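# Stow earphones in chest drawer and close it

## Task

Place the coiled earphones inside the small chest's drawer, which starts open, then push that drawer closed; the chest must still be standing upright at the end.

## Robot and tools

Robot: two seven-joint Franka FR3 arms, left_arm and right_arm, each carrying a Robotiq 2F-140 two-finger gripper with a wrist camera. The fingers can fold at a hinge: an object held near the fingertip quarter of the pads is squeezed as commanded, but one held closer to the palm may be pulled in, held loosely, or squeezed more than asked. A finger pushed tip-first into a surface folds easily unless fully closed, so contact may go unnoticed and the next grasp may fail.

Frames: the scene frame has its origin at table-top height, midway between the nominal arm bases, +z up, +x out over the table, and left_arm on the +y side (not tied to image sides). Real bases: left_arm at (-0.026, +0.384, +0.017) m, right_arm at (-0.059, -0.449, +0.017) m, both nearly unrotated. Every hand pose, target and wrist-camera pose is given in that arm's own base frame; fixed cameras and the table use the scene frame. The gripper's fingers point along its +z axis and close along its y axis. end_effector_position is the point between the closed pads; fingertips extend about 33 mm beyond it at gaps up to 40 mm, only 9 mm when fully open.

execute_actions(actions, cameras): actions is a list of actions; each action is a table of up to 15 rows, one row per 1/30 s control step, and an action lasts 0.5 s (a short table repeats its final row). Each row holds 18 numbers, all in [-1, 1], covering both arms even if one is idle: left dx, dy, dz, rx, ry, rz, gripper position, force_limit, speed, then the same nine for the right arm. dx to rz are an offset, not a pose: measured from that arm's Hand target at the moment the action begins, along that arm's base axes; 1.0 equals 0.6 m or 180 degrees; rx, ry, rz form a single rotation vector about the Hand target position. Every row is relative to the action's starting pose, not the previous row, so repeating an offset in a new action moves further. Sending six zeros re-requests the current Hand target. Gripper numbers are absolute commands, so resend your last values to keep a gripper unchanged (0 is a real command). cameras: list of names (cam_high, cam_left_wrist, cam_right_wrist), ["all"], or []; images come only when asked or when actions is empty.

Gripper numbers: position +1 fully open (140 mm), about -0.8 pads touch, -1 closes until blocked. force_limit from -1 (about 14 N) to +1 (about 58 N); speed from -1 (about 30 mm/s) to +1 (about 250 mm/s), and a faster close grips much harder. Both start at +1. To grasp, send -1 and confirm object_status reads 2. object_status: 0 moving, 1 blocked while opening, 2 blocked while closing, 3 reached the target or pads met (maybe holding, maybe not). To grip harder, raise force_limit and nudge position (e.g. -1 to -0.98); to soften, open and reclose slowly. position_measured is in counts: 3 open, about 75 = 100 mm, 139 = 60 mm, 200 = 20 mm, 230 pads touching.

move(target, speed, blend, blocking, cameras): drives each gripper in a straight line. target is one 18-number row or a list of up to 15 rows, same layout and scale as above; every row is an offset from the Hand targets at the move's start, not from the previous row. speed is the top path speed in m/s (0.002 to 2, default 0.25), one value or one per target. blend is the corner-rounding radius in m (default 0 = stop at each target). blocking=false returns after about 0.5 s while motion continues. Paths avoid nothing and the grippers overshoot and lag more when fast; faster or deeper contact presses harder. The result adds a move: line (done, off_target, moving, held, fault) plus limits such as paced or held.

wait(seconds 0 to 10) lets time pass. stop brakes a running move. zoom_image(camera, region=[x0, y0, x1, y1]) enlarges part of the newest image from cam_high, cam_left_wrist or cam_right_wrist, at most 504 x 504 px. clear_fault(arm) resets a reported torque or force fault. read_manual gives licence texts. finished_scene(scene) ends the scene irreversibly; the goal must hold without the robot.

Controller: each step it limits the command to 70 mm and 16 degrees from the measured pose, so a big offset may take several actions. Hand target in results is the last clipped command and the base for the next offset; the gripper often stops short, and another action, even all zeros, re-requests it. To stop pushing on something, command the target back past the gripper.

Results report end_effector_position (m) and quat_wxyz in the arm's base frame, joint positions and velocities, joint torques, external joint torques, flange force along gripper axes, tool commands, step readings, and a Wrist depth line: 7x7 cell distances per wrist camera, rows separated by " / ", "-" meaning no value.

Avoid: contact torque at the joint limits (85 N m for the big joints, 11 N m for forearm roll and wrist joints) or 85 N external force, which brakes the arm until clear_fault; joints driven past their ranges or too fast; arms or grippers bumping or squeezing each other; hard hits, slams, dropping or flinging parts, anything leaving the table, tipping the chest; heavy strain on the gripper. Holding loads or stretched poses heats motors; a MOTOR HOT line warns before a 30 to 60 s over-temperature stop. Loose objects may occasionally be nudged by outside pushes.

Each tool is called as name(argument=value, ...), one argument or row to a line, values as JSON.

## Session

execute_actions(
  actions=[],
)

Scene clock: 0.00 s.
left_arm: end_effector_position=(+0.4274, -0.2475, +0.1376) position_measured=3 object_status=3 end_effector_quat_wxyz=(-0.050, +0.219, +0.922, -0.314) | right_arm: end_effector_position=(+0.5438, +0.0718, +0.1622) position_measured=3 object_status=3 end_effector_quat_wxyz=(-0.026, +0.731, -0.671, +0.122)
Joint positions: left_arm=[-0.414 0.064 0.219 -2.309 -0.761 2.078 2.325] | right_arm=[0.131 -0.061 0.062 -2.365 -0.262 2.475 0.299]
Joint velocities: within noise
Joint torques (N m): no reading
External joint torques (N m): no reading
Flange force (N): no reading
Wrist depth (mm): cam_left_wrist=[594 476 371 304 258 223 196 / 749 531 400 325 272 235 204 / 820 594 439 349 289 245 214 / 968 118 471 373 308 137 217 / - 109 507 408 327 137 96 / - 217 256 373 352 295 101 / - 222 253 339 384 310 -] | cam_right_wrist=[347 331 314 300 287 274 263 / 359 342 324 310 296 282 270 / 374 355 335 319 303 290 278 / 386 124 347 329 314 138 283 / - 114 360 341 322 138 101 / - 391 373 351 334 320 96 / - 408 374 364 345 330 -]
Hand target: left_arm +0.4274, -0.2475, +0.1376; -0.050, +0.219, +0.922, -0.314 | right_arm +0.5438, +0.0718, +0.1622; -0.026, +0.731, -0.671, +0.122
Tool commands: left_gripper/position=+1.0 left_gripper/force_limit=+1.0 left_gripper/speed=+1.0 right_gripper/position=+1.0 right_gripper/force_limit=+1.0 right_gripper/speed=+1.0

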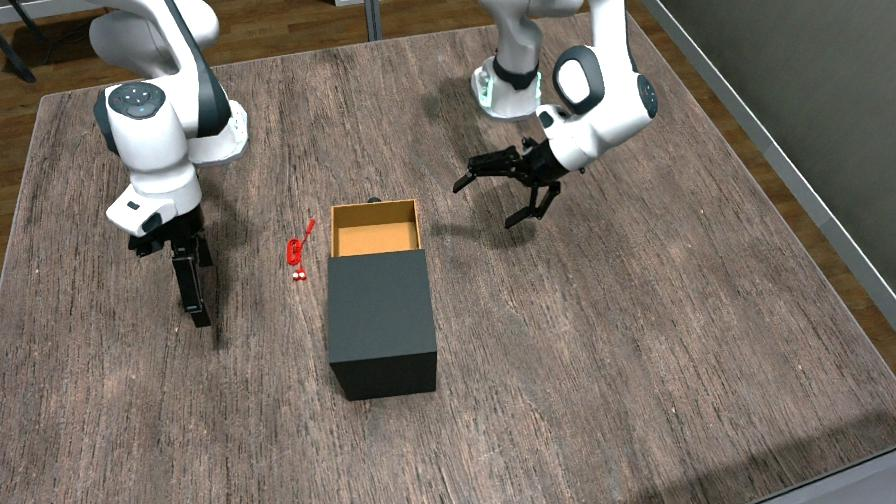

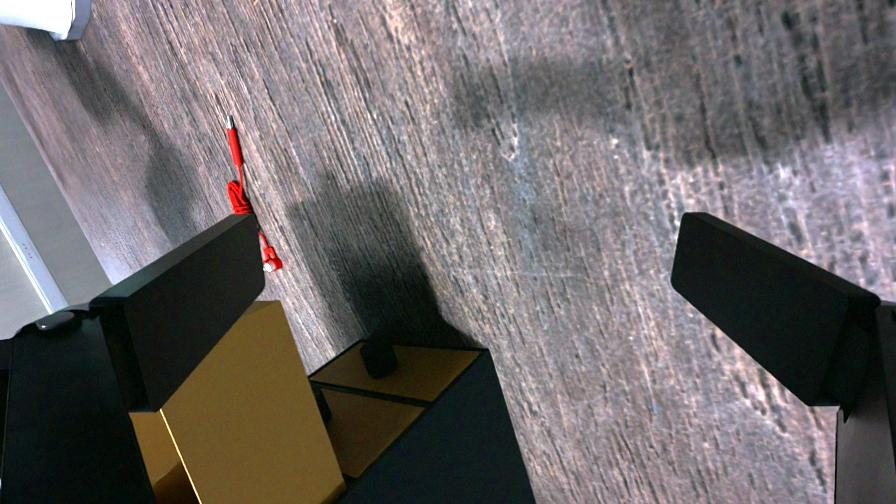

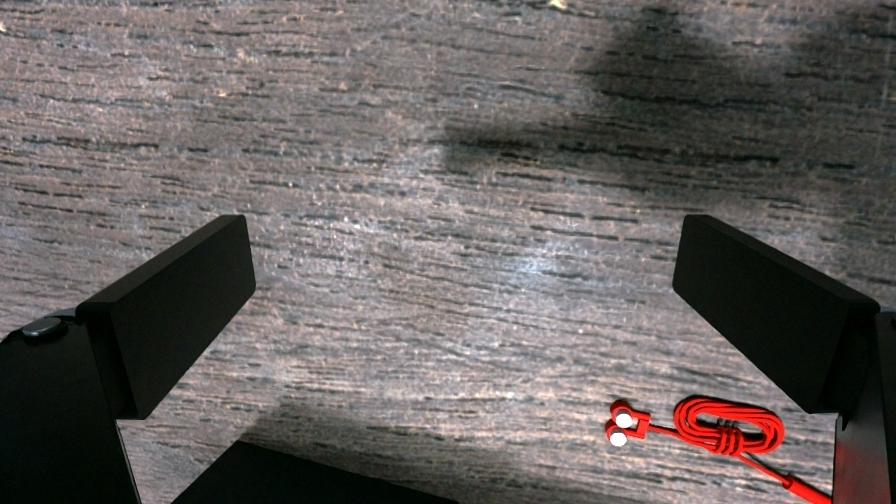

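zoom_image(
  camera="cam_high",
  region=[260, 170, 480, 420],
)

zoom_image(
  camera="cam_left_wrist",
  region=[120, 90, 560, 504],
)

zoom_image(
  camera="cam_right_wrist",
  region=[560, 360, 860, 504],
)

Scaled by 2.016 from the camera's 896x504 image, which has a finer 1280x720 frame.

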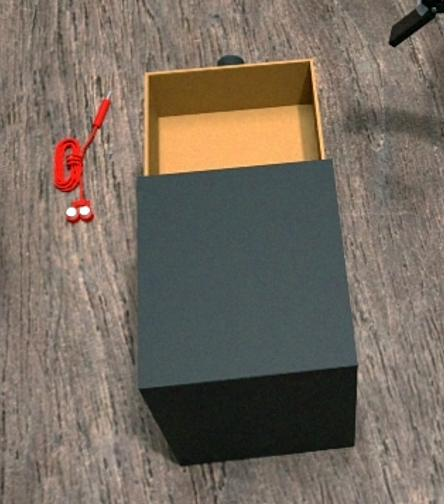

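Scaled by 1.145 from the camera's 896x504 image, which has a finer 1280x720 frame.

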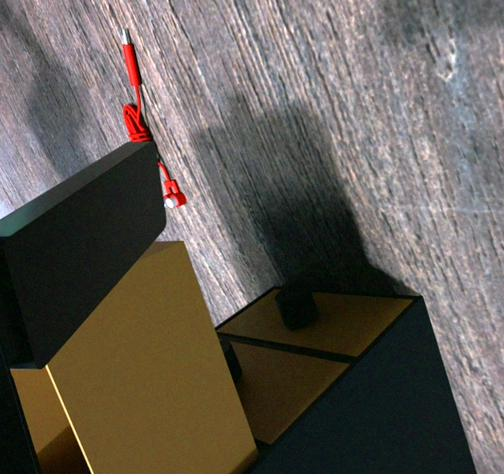

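Scaled by 1.680 from the camera's 896x504 image, which has a finer 1280x720 frame.

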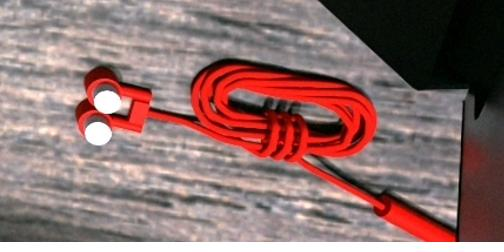

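move(
  target=[
    [0,0.1667,0.4167,0,0,0,1,1,1,-0.2703,0.2170,-0.087,-0.0182,0.0855,0.4701,0.175,-1,0],
  ],
  speed=0.5,
  cameras=["all"],
)

Scene clock: 15.47 s.
left_arm: end_effector_position=(+0.4278, -0.1491, +0.3883) position_measured=3 object_status=3 end_effector_quat_wxyz=(-0.047, +0.222, +0.921, -0.316) | right_arm: end_effector_position=(+0.3821, +0.2019, +0.1104) position_measured=107 object_status=3 end_effector_quat_wxyz=(+0.001, +1.000, -0.002, +0.001)
Joint positions: left_arm=[-0.307 -0.196 0.339 -1.952 -0.528 1.496 2.094] | right_arm=[0.632 -0.18 -0.148 -2.586 -0.043 2.409 -1.047]
Joint velocities: left_arm=[within noise] | right_arm=[-0.002 0 0 0 -0.001 0 -0.005]
Joint torques (N m): left_arm=[0.91 -21.22 -2 24.18 -0.23 1.23 -0.26] | right_arm=[1.01 -22.59 0.14 22.94 1.07 2.35 -0.23]
External joint torques (N m): left_arm=[1 2.07 0.02 0.36 0.54 -0.07 -0.2] | right_arm=[1.05 0.27 -0.33 1.56 0.52 -0.3 -0.23]
Flange force (N): left_arm=[-6.0 3.2 -3.5] | right_arm=[5.5 -3.3 -1.3]
Wrist depth (mm): cam_left_wrist=[666 794 718 589 494 426 375 / - 1037 774 629 528 452 395 / 439 1087 815 673 559 477 410 / 461 118 898 666 593 137 420 / - 109 1087 514 631 128 96 / - 3137 1215 516 661 587 - / - 2581 1325 564 735 618 -] | cam_right_wrist=[232 234 234 235 238 239 241 / 245 246 247 249 251 252 253 / 257 259 261 262 265 266 269 / 273 271 145 278 168 278 283 / - 88 286 295 293 94 88 / - - 312 315 317 - - / - - 335 337 339 - -]
Hand target: left_arm +0.4274, -0.1475, +0.3876; -0.050, +0.219, +0.922, -0.314 | right_arm +0.3816, +0.2020, +0.1100; +0.001, +1.000, +0.001, +0.000
Off the commanded pose: left_arm 0.002 m, 1 deg | right_arm 0.001 m, 0 deg.
move: done; limits=paced

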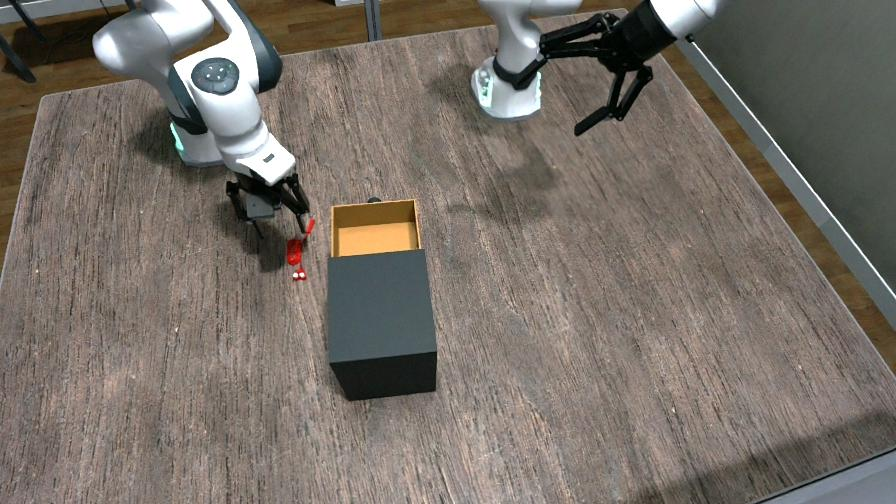

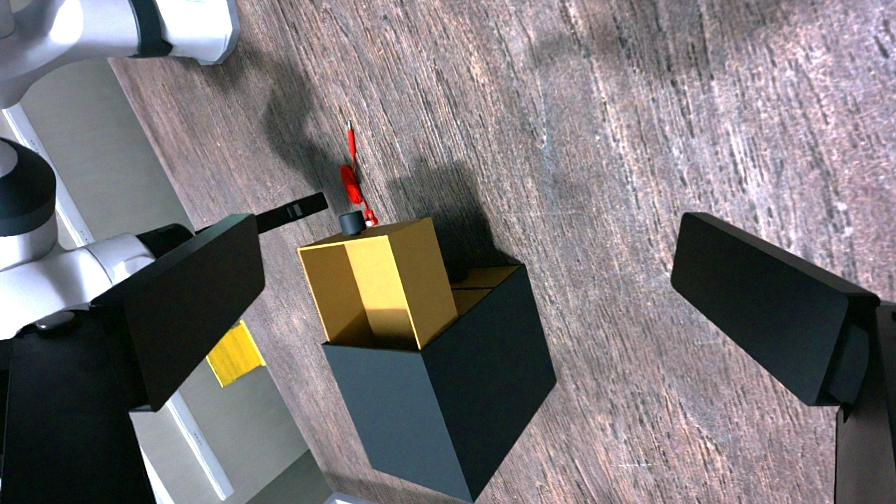

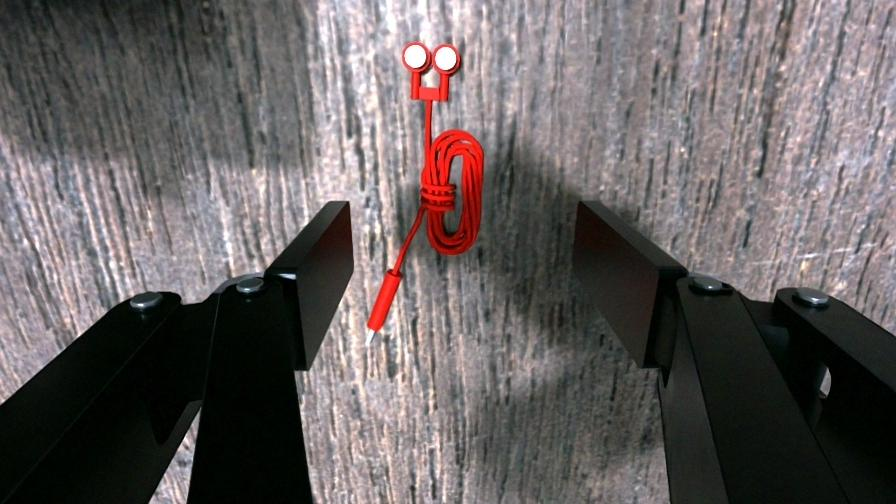

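move(
  target=[
    [0,0,0,0,0,0,1,1,1,-0.005,0,-0.1508,0,0,0,-0.079,-1,0],
  ],
  speed=0.2,
  cameras=["cam_right_wrist"],
)

zoom_image(
  camera="cam_right_wrist",
  region=[260, 20, 660, 260],
)

Scene clock: 19.00 s.
left_arm: end_effector_position=(+0.4278, -0.1491, +0.3883) position_measured=3 object_status=3 end_effector_quat_wxyz=(-0.047, +0.222, +0.921, -0.316) | right_arm: end_effector_position=(+0.3779, +0.2007, +0.0195) position_measured=139 object_status=3 end_effector_quat_wxyz=(+0.002, +1.000, -0.003, -0.001)
Joint positions: left_arm=[-0.307 -0.196 0.339 -1.952 -0.528 1.496 2.094] | right_arm=[0.638 0.043 -0.147 -2.636 0.01 2.675 -1.083]
Joint velocities: left_arm=[within noise] | right_arm=[0 0 0.002 0.001 0.001 0.004 -0.005]
Joint torques (N m): left_arm=[0.89 -21.2 -1.99 24.21 -0.24 1.21 -0.29] | right_arm=[0.39 -26.42 0.18 18.82 0.92 3.06 -0.27]
External joint torques (N m): left_arm=[0.87 2.01 -0.1 0.46 0.52 -0.08 -0.22] | right_arm=[0.33 0.15 0.23 1.42 0.56 0.45 -0.27]
Flange force (N): left_arm=[-6.2 2.8 -3.6] | right_arm=[4.5 -2.4 2.5]
Wrist depth (mm): cam_left_wrist=[664 792 708 586 493 429 376 / 456 1028 767 623 524 446 396 / 449 1077 826 673 552 476 412 / 483 118 629 652 591 136 424 / - 109 1106 529 632 128 96 / - 2848 1277 546 654 583 - / - 3097 1233 576 740 612 -] | cam_right_wrist=[150 150 152 150 154 154 157 / 157 159 160 161 162 163 164 / 166 167 168 167 171 172 173 / 175 176 152 178 176 182 184 / 184 78 94 191 190 93 192 / - - - 203 204 - 74 / - - - 218 219 - -]
Hand target: left_arm +0.4274, -0.1475, +0.3876; -0.050, +0.219, +0.922, -0.314 | right_arm +0.3786, +0.2020, +0.0195; +0.001, +1.000, +0.001, +0.000
Off the commanded pose: left_arm 0.002 m, 1 deg | right_arm 0.001 m, 0 deg.
move: done
Images, in order (width x height): cam_right_wrist 896x504.

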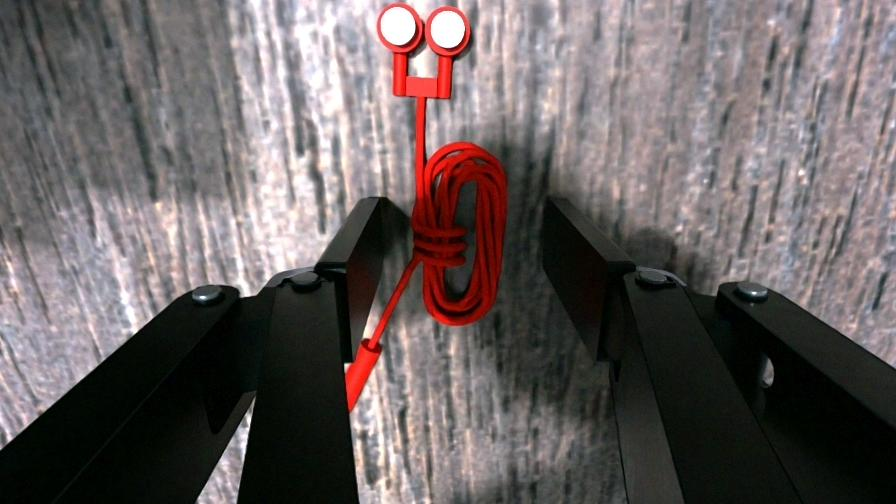

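Scaled by 1.260 from the camera's 896x504 image, which has a finer 1280x720 frame.

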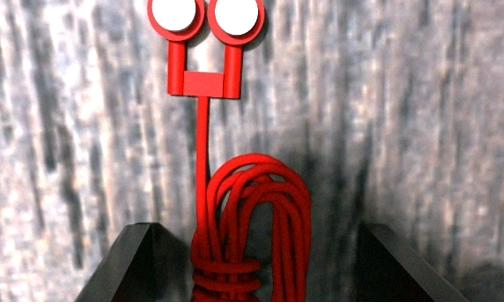

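move(
  target=[
    [0,0,0,0,0,0,1,1,1,0,0.002,-0.0037,0,0,0,-0.079,-1,0],
    [0,0,0,0,0,0,1,1,1,0,0.002,-0.0037,0,0,0,-1,-1,-1],
  ],
  speed=0.1,
  cameras=["cam_right_wrist"],
)

zoom_image(
  camera="cam_right_wrist",
  region=[340, 100, 600, 360],
)

Scene clock: 22.77 s.
left_arm: end_effector_position=(+0.4278, -0.1491, +0.3883) position_measured=3 object_status=3 end_effector_quat_wxyz=(-0.047, +0.222, +0.921, -0.316) | right_arm: end_effector_position=(+0.3790, +0.2026, +0.0178) position_measured=211 object_status=0 end_effector_quat_wxyz=(+0.001, +1.000, -0.001, +0.000)
Joint positions: left_arm=[-0.307 -0.196 0.339 -1.952 -0.528 1.496 2.094] | right_arm=[0.638 0.051 -0.144 -2.634 0.013 2.683 -1.085]
Joint torques (N m): left_arm=[0.86 -21.21 -1.96 24.23 -0.25 1.22 -0.29] | right_arm=[0.69 -26.08 0.22 18.03 0.86 2.78 -0.2]
External joint torques (N m): left_arm=[0.86 2.05 -0.04 0.43 0.51 -0.07 -0.22] | right_arm=[0.71 0.74 0.38 0.68 0.49 0.16 -0.2]
Flange force (N): left_arm=[-6.3 2.9 -3.6] | right_arm=[3.4 -2.7 3.3]
Wrist depth (mm): cam_left_wrist=[663 792 712 580 492 426 376 / 442 1037 784 624 522 447 395 / 449 1054 823 672 558 475 412 / 489 118 657 644 593 137 422 / - 109 1137 527 631 128 96 / - 101 1197 517 652 582 - / - - 1284 543 742 606 -] | cam_right_wrist=[148 149 150 149 152 153 154 / 156 157 158 159 160 161 162 / 165 166 167 166 169 170 171 / 174 175 175 123 177 180 182 / 185 183 - 94 94 187 194 / 194 - - - 67 - 204 / - - - - - - -]
Hand target: left_arm +0.4274, -0.1475, +0.3876; -0.050, +0.219, +0.922, -0.314 | right_arm +0.3786, +0.2032, +0.0173; +0.001, +1.000, +0.001, +0.000
Off the commanded pose: left_arm 0.002 m, 1 deg | right_arm 0.001 m, 0 deg.
move: done
Images, in order (width x height): cam_right_wrist 896x504.

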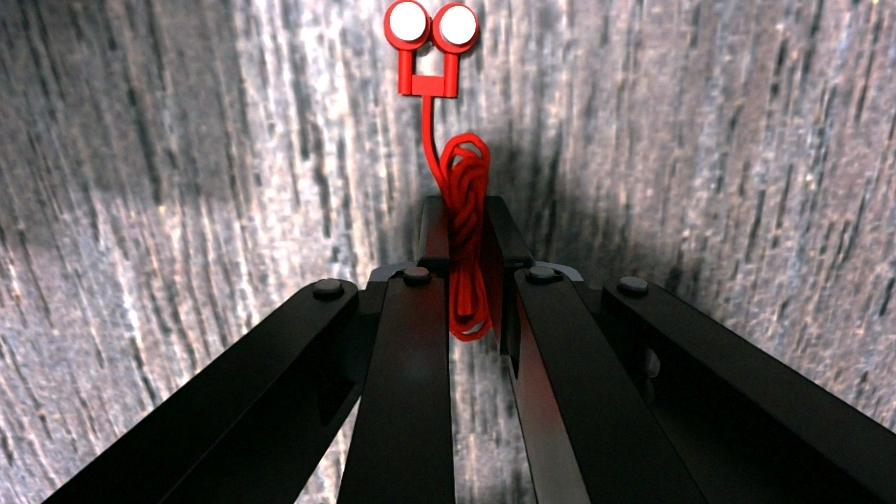

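Scaled by 1.938 from the camera's 896x504 image, which has a finer 1280x720 frame.

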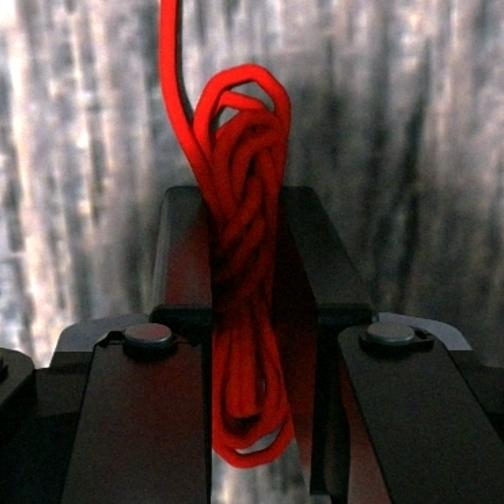

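move(
  target=[0,0,0,0,0,0,1,1,1,0,0,0.52,0,0,0,-1,-1,-1],
  speed=0.25,
  cameras=["all"],
)

Scene clock: 27.53 s.
left_arm: end_effector_position=(+0.4278, -0.1491, +0.3883) position_measured=3 object_status=3 end_effector_quat_wxyz=(-0.047, +0.222, +0.921, -0.316) | right_arm: end_effector_position=(+0.3795, +0.2027, +0.3295) position_measured=211 object_status=2 end_effector_quat_wxyz=(+0.001, +1.000, +0.003, +0.001)
Joint positions: left_arm=[-0.307 -0.196 0.339 -1.952 -0.528 1.496 2.094] | right_arm=[0.627 -0.415 -0.113 -2.214 -0.049 1.803 -1.043]
Joint velocities: left_arm=[within noise] | right_arm=[0 -0.001 0 0.001 -0.001 -0.004 0]
Joint torques (N m): left_arm=[0.89 -21.26 -1.94 24.22 -0.24 1.22 -0.26] | right_arm=[0.42 -17.99 1.26 26.56 1.25 2.35 0.19]
External joint torques (N m): left_arm=[0.89 2.08 -0.02 0.38 0.52 -0.07 -0.2] | right_arm=[0.37 -0.01 0.19 1.78 0.46 -0.3 0.19]
Flange force (N): left_arm=[-6.2 3.1 -3.5] | right_arm=[3.7 -3.2 -5.2]
Wrist depth (mm): cam_left_wrist=[659 789 714 584 492 428 378 / - 1037 777 621 525 450 394 / - 1111 843 677 554 476 410 / - 118 609 659 593 137 421 / - 109 1106 561 626 128 96 / - 102 1245 533 663 582 - / - - 1277 583 746 612 -] | cam_right_wrist=[288 285 436 435 439 444 446 / 263 455 460 459 465 466 468 / 478 480 484 477 486 494 496 / 504 507 508 113 511 521 526 / 535 531 - 94 94 542 558 / 560 - - - 67 - 591 / - - - - - - -]
Hand target: left_arm +0.4274, -0.1475, +0.3876; -0.050, +0.219, +0.922, -0.314 | right_arm +0.3786, +0.2032, +0.3293; +0.001, +1.000, +0.001, +0.000
Off the commanded pose: left_arm 0.002 m, 1 deg | right_arm 0.001 m, 0 deg.
move: done

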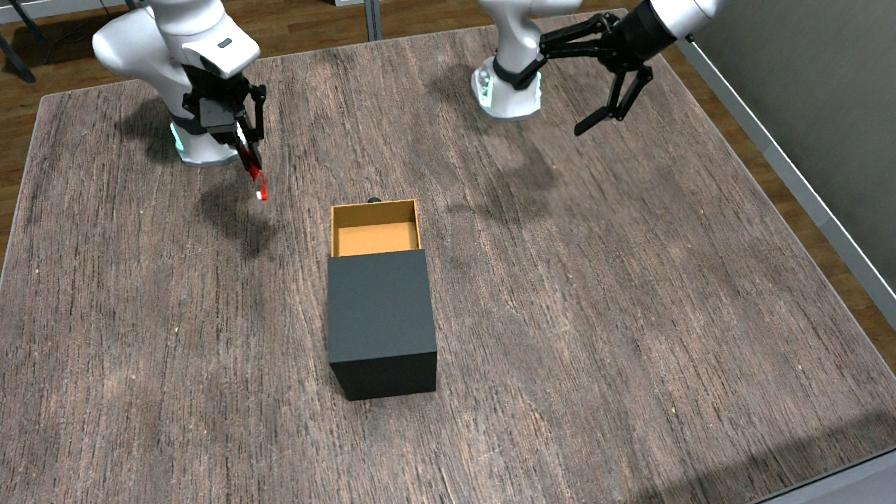

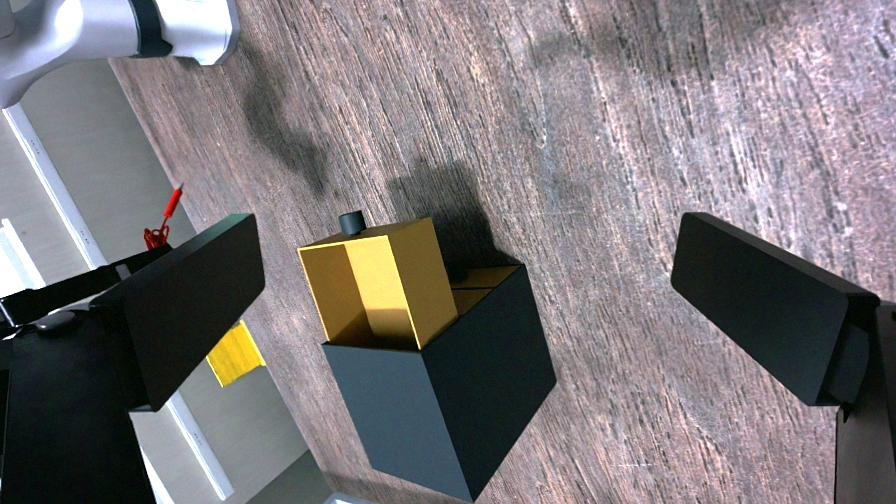

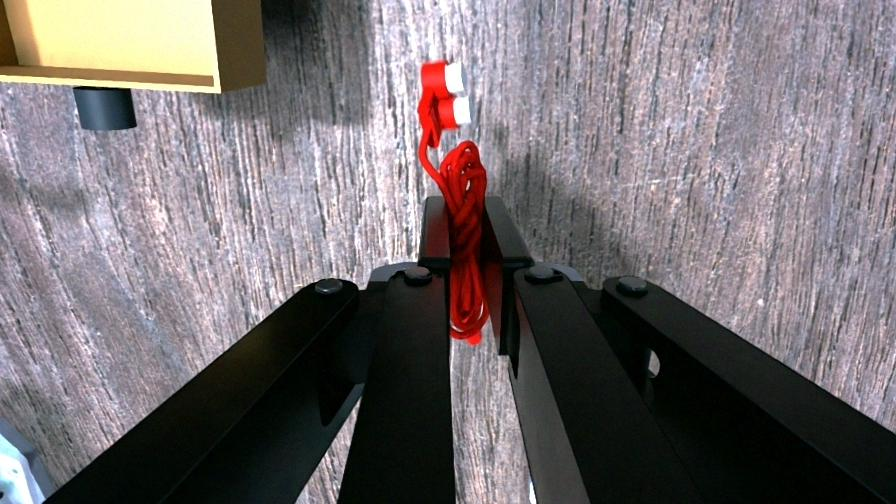

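zoom_image(
  camera="cam_right_wrist",
  region=[0, 0, 300, 160],
)

zoom_image(
  camera="cam_left_wrist",
  region=[270, 190, 570, 504],
)

zoom_image(
  camera="cam_high",
  region=[180, 120, 300, 220],
)

Scaled by 1.680 from the camera's 896x504 image, which has a finer 1280x720 frame.

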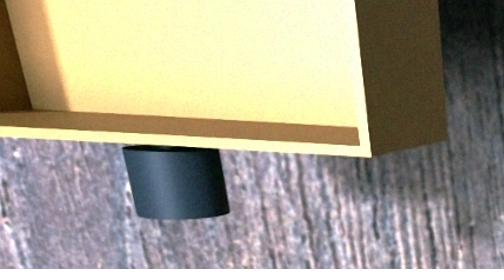

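Scaled by 1.605 from the camera's 896x504 image, which has a finer 1280x720 frame.

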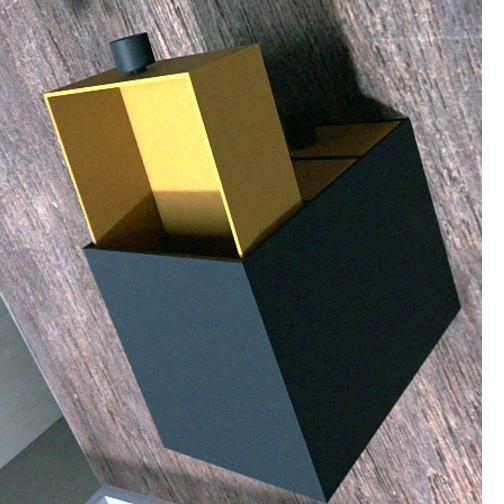

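Scaled by 4.200 from the camera's 896x504 image, which has a finer 1280x720 frame.

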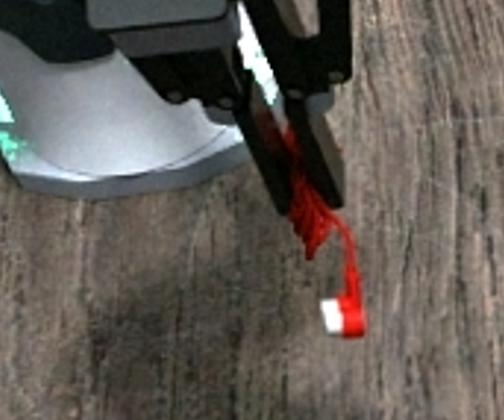

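zoom_image(
  camera="cam_left_wrist",
  region=[120, 160, 260, 270],
)

Scaled by 3.600 from the camera's 896x504 image, which has a finer 1280x720 frame.

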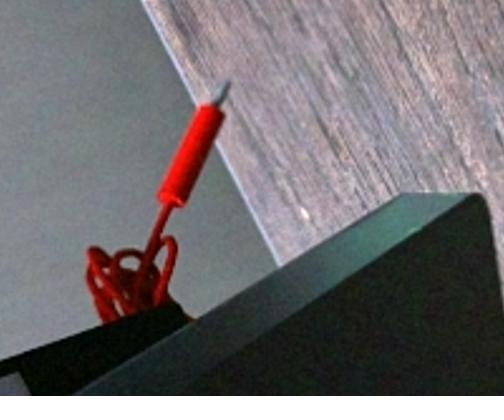

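move(
  target=[0,0,0,0,0,0,1,1,1,0.1943,0.3033,0.05,0,0,-0.3794,-1,-1,-1],
  speed=0.4,
  cameras=["all"],
)

zoom_image(
  camera="cam_left_wrist",
  region=[200, 100, 500, 400],
)

zoom_image(
  camera="cam_high",
  region=[260, 100, 460, 280],
)

Scene clock: 38.37 s.
left_arm: end_effector_position=(+0.4278, -0.1491, +0.3883) position_measured=3 object_status=3 end_effector_quat_wxyz=(-0.047, +0.222, +0.921, -0.316) | right_arm: end_effector_position=(+0.4951, +0.3858, +0.3596) position_measured=211 object_status=2 end_effector_quat_wxyz=(-0.001, +0.830, -0.558, -0.001)
Joint positions: left_arm=[-0.307 -0.196 0.339 -1.952 -0.528 1.496 2.094] | right_arm=[0.653 0.223 0.008 -1.418 0.001 1.643 0.274]
Joint velocities: left_arm=[within noise] | right_arm=[-0.002 -0.002 0 -0.002 0.001 0 0.007]
Joint torques (N m): left_arm=[0.89 -21.2 -2.01 24.23 -0.24 1.22 -0.24] | right_arm=[0.96 -39.57 -0.2 26.16 0.62 2.28 0.24]
External joint torques (N m): left_arm=[1.01 2.21 0.05 0.32 0.54 -0.07 -0.18] | right_arm=[0.92 0.04 -0.48 1.87 -0.13 -0.26 0.24]
Flange force (N): left_arm=[-6.3 3.4 -3.5] | right_arm=[-3.8 -9.5 -6.9]
Wrist depth (mm): cam_left_wrist=[670 797 706 583 493 429 375 / 2816 1032 767 619 525 451 391 / - 1126 846 673 559 475 412 / - 118 908 654 591 136 421 / - 109 613 531 624 128 96 / - 373 1239 528 675 586 - / - 2881 1400 580 742 612 -] | cam_right_wrist=[243 243 243 460 468 467 472 / 253 254 256 329 487 492 493 / 506 268 273 165 513 523 524 / 533 533 306 123 541 549 553 / 565 559 - 94 94 570 589 / 594 - - - 67 - 621 / - - - - - - -]
Hand target: left_arm +0.4274, -0.1475, +0.3876; -0.050, +0.219, +0.922, -0.314 | right_arm +0.4952, +0.3851, +0.3593; +0.000, +0.828, -0.561, +0.000
Off the commanded pose: left_arm 0.002 m, 1 deg | right_arm 0.001 m, 0 deg.
move: done; limits=paced

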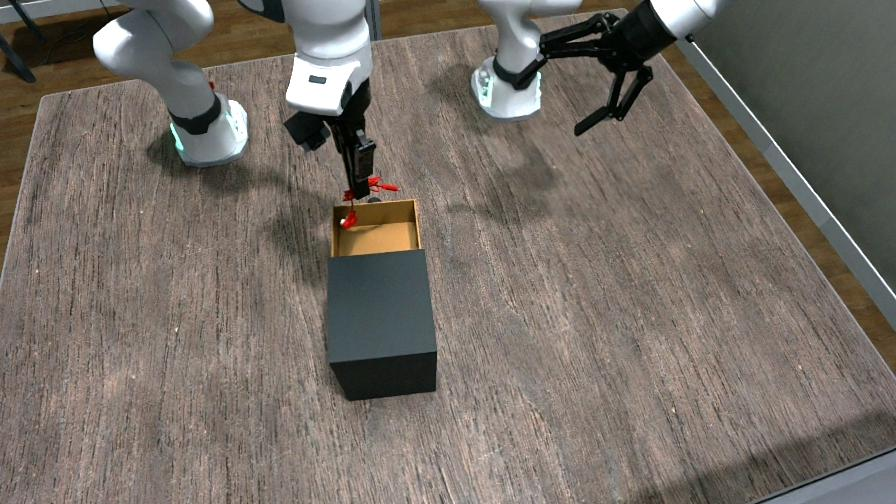

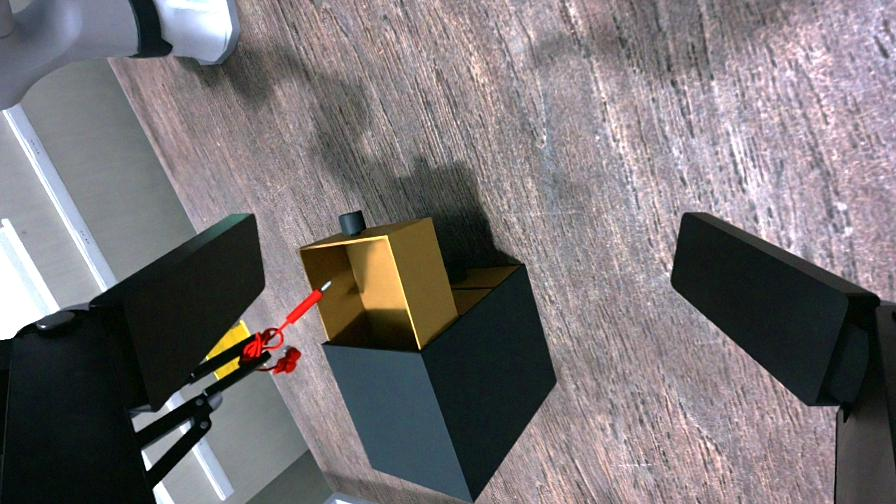

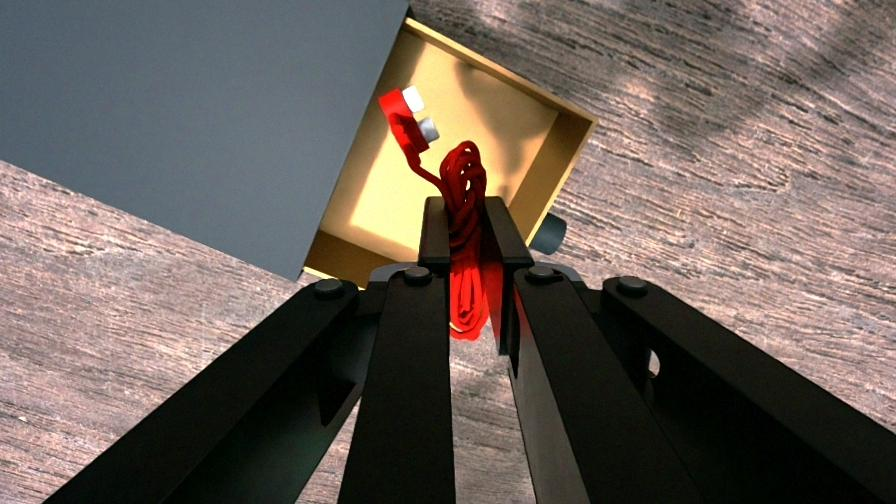

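Scaled by 1.680 from the camera's 896x504 image, which has a finer 1280x720 frame.

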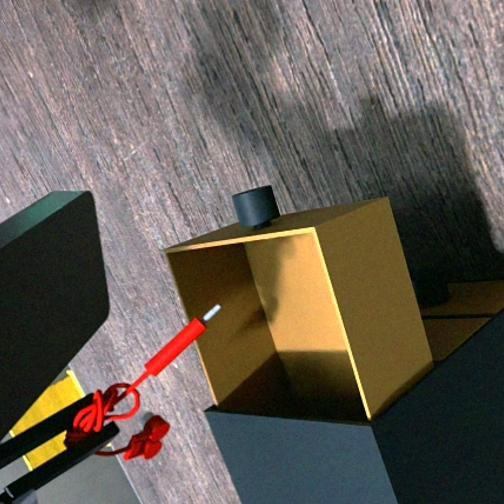

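Scaled by 2.520 from the camera's 896x504 image, which has a finer 1280x720 frame.

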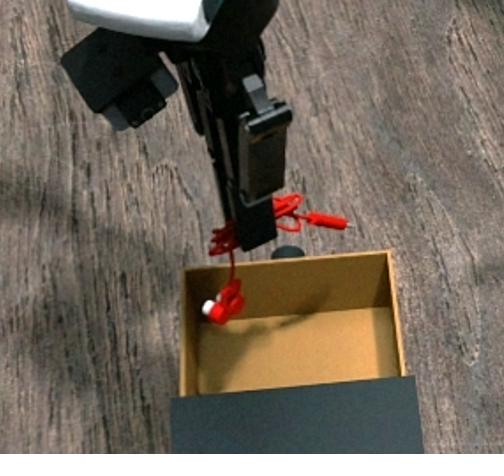

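move(
  target=[
    [0,0,0,0,0,0,1,1,1,-0.0177,0.0033,-0.0667,0,0,-0.0833,-1,-1,-1],
    [0,0,0,0,0,0,1,1,1,-0.0177,0.0033,-0.2872,0,0,-0.0833,-1,-1,-1],
  ],
  speed=0.25,
  blend=0.01,
  cameras=["all"],
)

zoom_image(
  camera="cam_left_wrist",
  region=[260, 180, 480, 380],
)

zoom_image(
  camera="cam_high",
  region=[280, 120, 460, 280],
)

Scene clock: 44.13 s.
left_arm: end_effector_position=(+0.4278, -0.1491, +0.3883) position_measured=3 object_status=3 end_effector_quat_wxyz=(-0.047, +0.222, +0.921, -0.316) | right_arm: end_effector_position=(+0.4836, +0.3865, +0.1859) position_measured=211 object_status=2 end_effector_quat_wxyz=(+0.003, +0.750, -0.661, -0.001)
Joint positions: left_arm=[-0.307 -0.196 0.339 -1.952 -0.528 1.496 2.094] | right_arm=[0.691 0.246 -0.019 -1.832 0.007 2.073 0.544]
Joint velocities: left_arm=[within noise] | right_arm=[0.001 -0.001 0 0 0 0.004 0.005]
Joint torques (N m): left_arm=[0.9 -21.23 -1.92 24.26 -0.24 1.22 -0.27] | right_arm=[0.69 -40.89 -0.14 25.34 0.82 2.73 0.12]
External joint torques (N m): left_arm=[0.81 2.11 -0.1 0.45 0.52 -0.08 -0.2] | right_arm=[0.67 -0.66 -0.21 1.23 0.17 0.24 0.12]
Flange force (N): left_arm=[-6.5 3.0 -3.6] | right_arm=[-2.2 -2.1 -1.8]
Wrist depth (mm): cam_left_wrist=[659 782 714 586 496 427 376 / 2608 1041 777 631 524 448 393 / - 1137 840 672 557 476 411 / - 118 606 644 593 137 421 / - 109 490 535 632 128 96 / - 340 1163 541 657 579 - / - 2478 1291 925 744 615 -] | cam_right_wrist=[- 152 155 136 158 305 311 / - 159 163 167 169 144 326 / - 167 172 171 177 335 345 / - 176 180 123 168 358 364 / - 183 - 94 94 377 387 / - - - - 67 - 406 / - - - - - - -]
Hand target: left_arm +0.4274, -0.1475, +0.3876; -0.050, +0.219, +0.922, -0.314 | right_arm +0.4846, +0.3871, +0.1870; +0.000, +0.748, -0.664, -0.001
Off the commanded pose: left_arm 0.002 m, 1 deg | right_arm 0.002 m, 0 deg.
move: done

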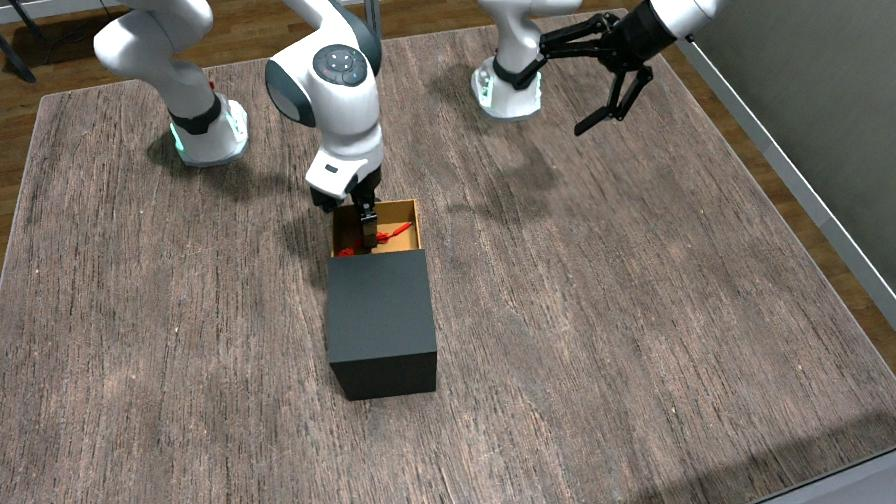

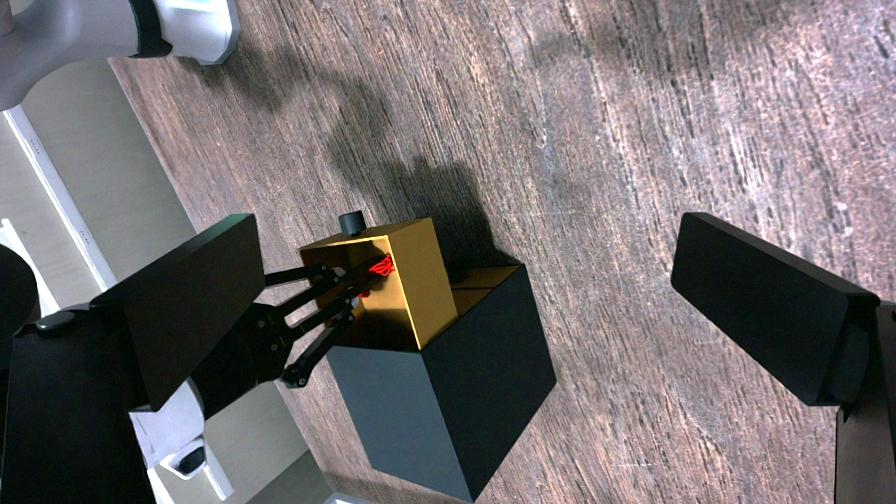

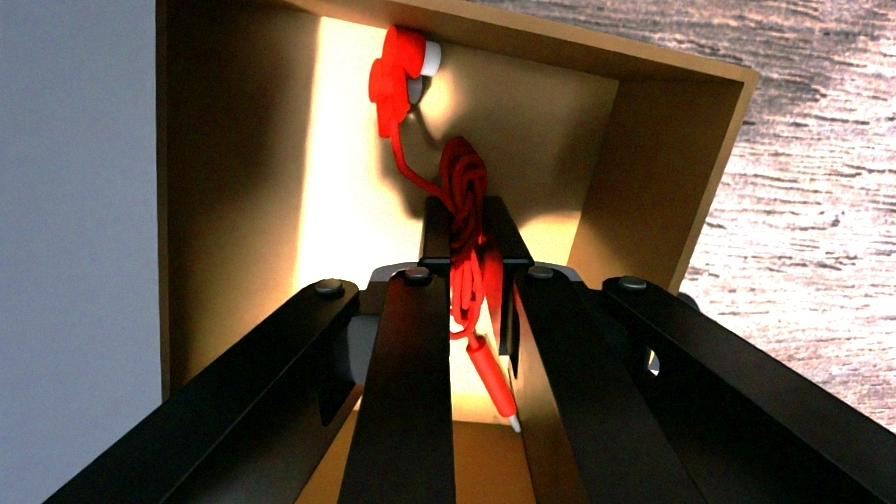

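Scaled by 2.291 from the camera's 896x504 image, which has a finer 1280x720 frame.

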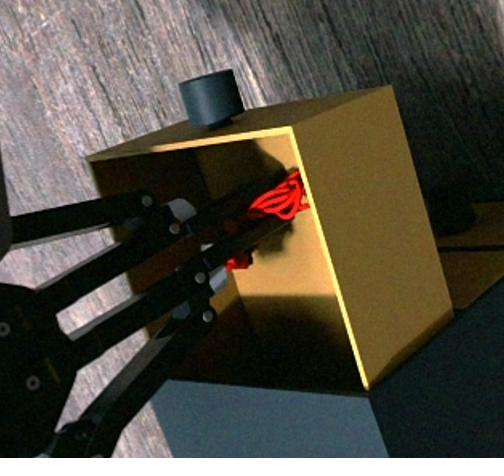

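Scaled by 2.800 from the camera's 896x504 image, which has a finer 1280x720 frame.

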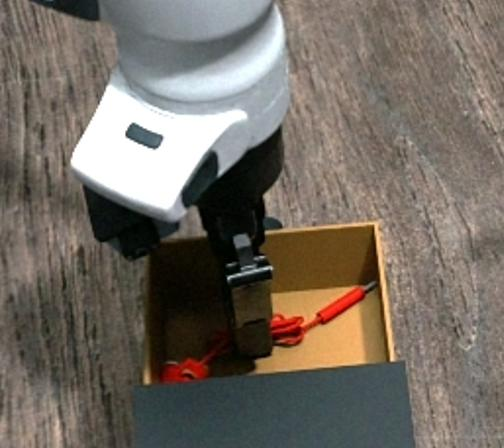

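move(
  target=[
    [0,0,0,0,0,0,1,1,1,0,0,0,0,0,0,-0.37,-1,-0.8],
    [0,0,0,0,0,0,1,1,1,0,0,0.12,0,0,0,-0.37,-1,-0.8],
  ],
  speed=0.15,
  cameras=["all"],
)

zoom_image(
  camera="cam_high",
  region=[280, 120, 460, 280],
)

Scene clock: 48.17 s.
left_arm: end_effector_position=(+0.4278, -0.1491, +0.3883) position_measured=3 object_status=3 end_effector_quat_wxyz=(-0.047, +0.222, +0.921, -0.316) | right_arm: end_effector_position=(+0.4847, +0.3880, +0.2595) position_measured=176 object_status=3 end_effector_quat_wxyz=(-0.001, +0.749, -0.662, -0.001)
Joint positions: left_arm=[-0.307 -0.196 0.339 -1.952 -0.528 1.496 2.094] | right_arm=[0.691 0.196 -0.019 -1.712 0.007 1.91 0.547]
Joint velocities: left_arm=[within noise] | right_arm=[0.001 0 0 0 -0.001 -0.005 0]
Joint torques (N m): left_arm=[0.88 -21.22 -1.93 24.29 -0.23 1.23 -0.25] | right_arm=[0.47 -39.06 -0.06 26.38 0.63 2.27 0.18]
External joint torques (N m): left_arm=[0.89 1.95 0 0.53 0.53 -0.07 -0.19] | right_arm=[0.38 0.04 -0.19 1.73 -0.08 -0.24 0.18]
Flange force (N): left_arm=[-6.2 3.0 -3.8] | right_arm=[-4.7 -6.5 -4.0]
Wrist depth (mm): cam_left_wrist=[668 789 716 582 495 430 377 / - 1032 774 631 525 452 395 / 2816 1101 857 681 564 470 410 / - 118 935 654 596 136 419 / - 109 591 505 626 128 96 / - 369 1311 516 654 574 - / - 2753 1197 535 751 610 -] | cam_right_wrist=[151 152 222 363 373 376 376 / 159 159 233 236 235 395 398 / 168 168 244 246 240 418 420 / 177 178 252 244 153 441 445 / 188 184 92 276 - 94 465 / - - - 245 - - - / - - - 529 - - -]
Hand target: left_arm +0.4274, -0.1475, +0.3876; -0.050, +0.219, +0.922, -0.314 | right_arm +0.4846, +0.3871, +0.2590; +0.000, +0.748, -0.664, -0.001
Off the commanded pose: left_arm 0.002 m, 1 deg | right_arm 0.001 m, 0 deg.
move: done

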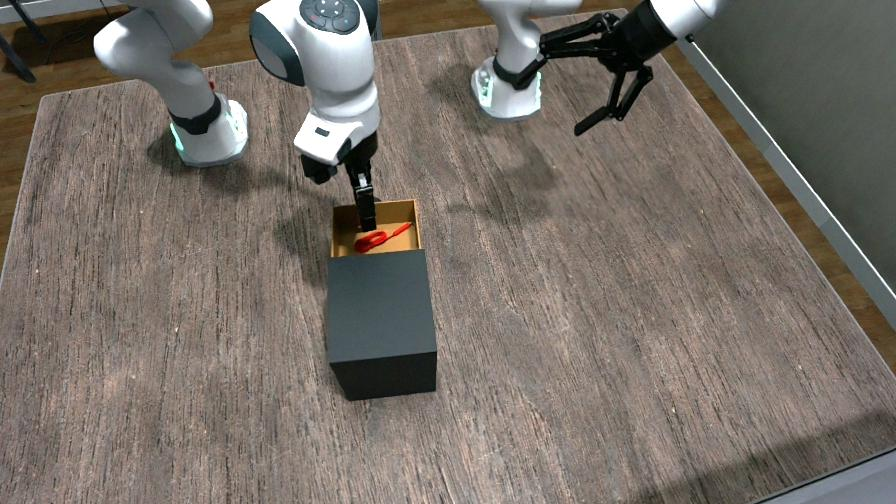

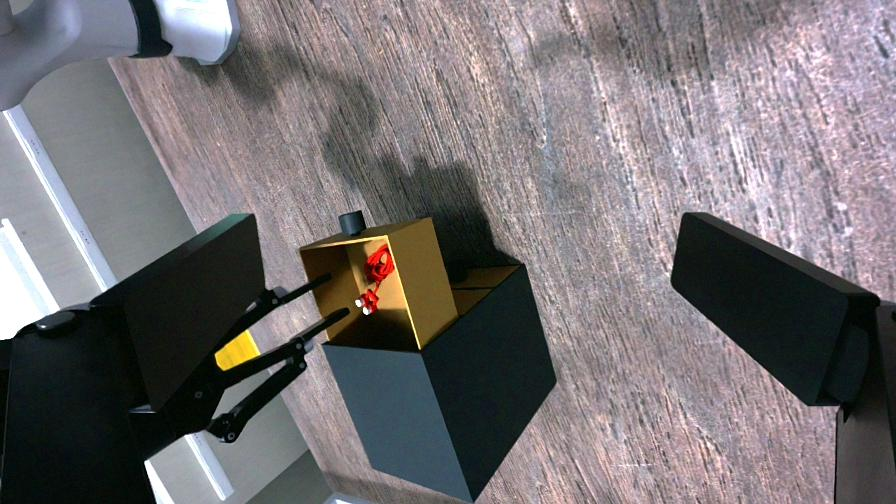

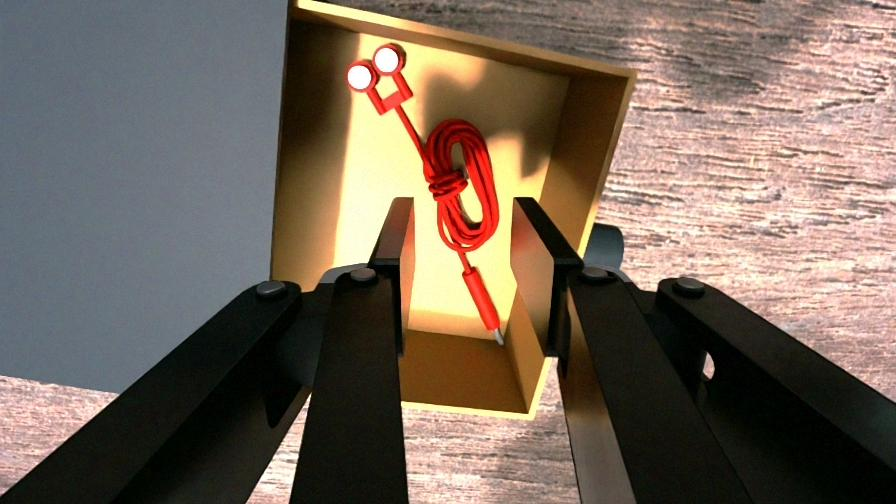

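Scaled by 2.800 from the camera's 896x504 image, which has a finer 1280x720 frame.

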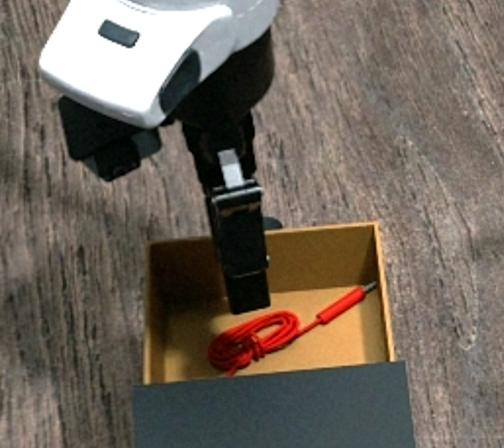

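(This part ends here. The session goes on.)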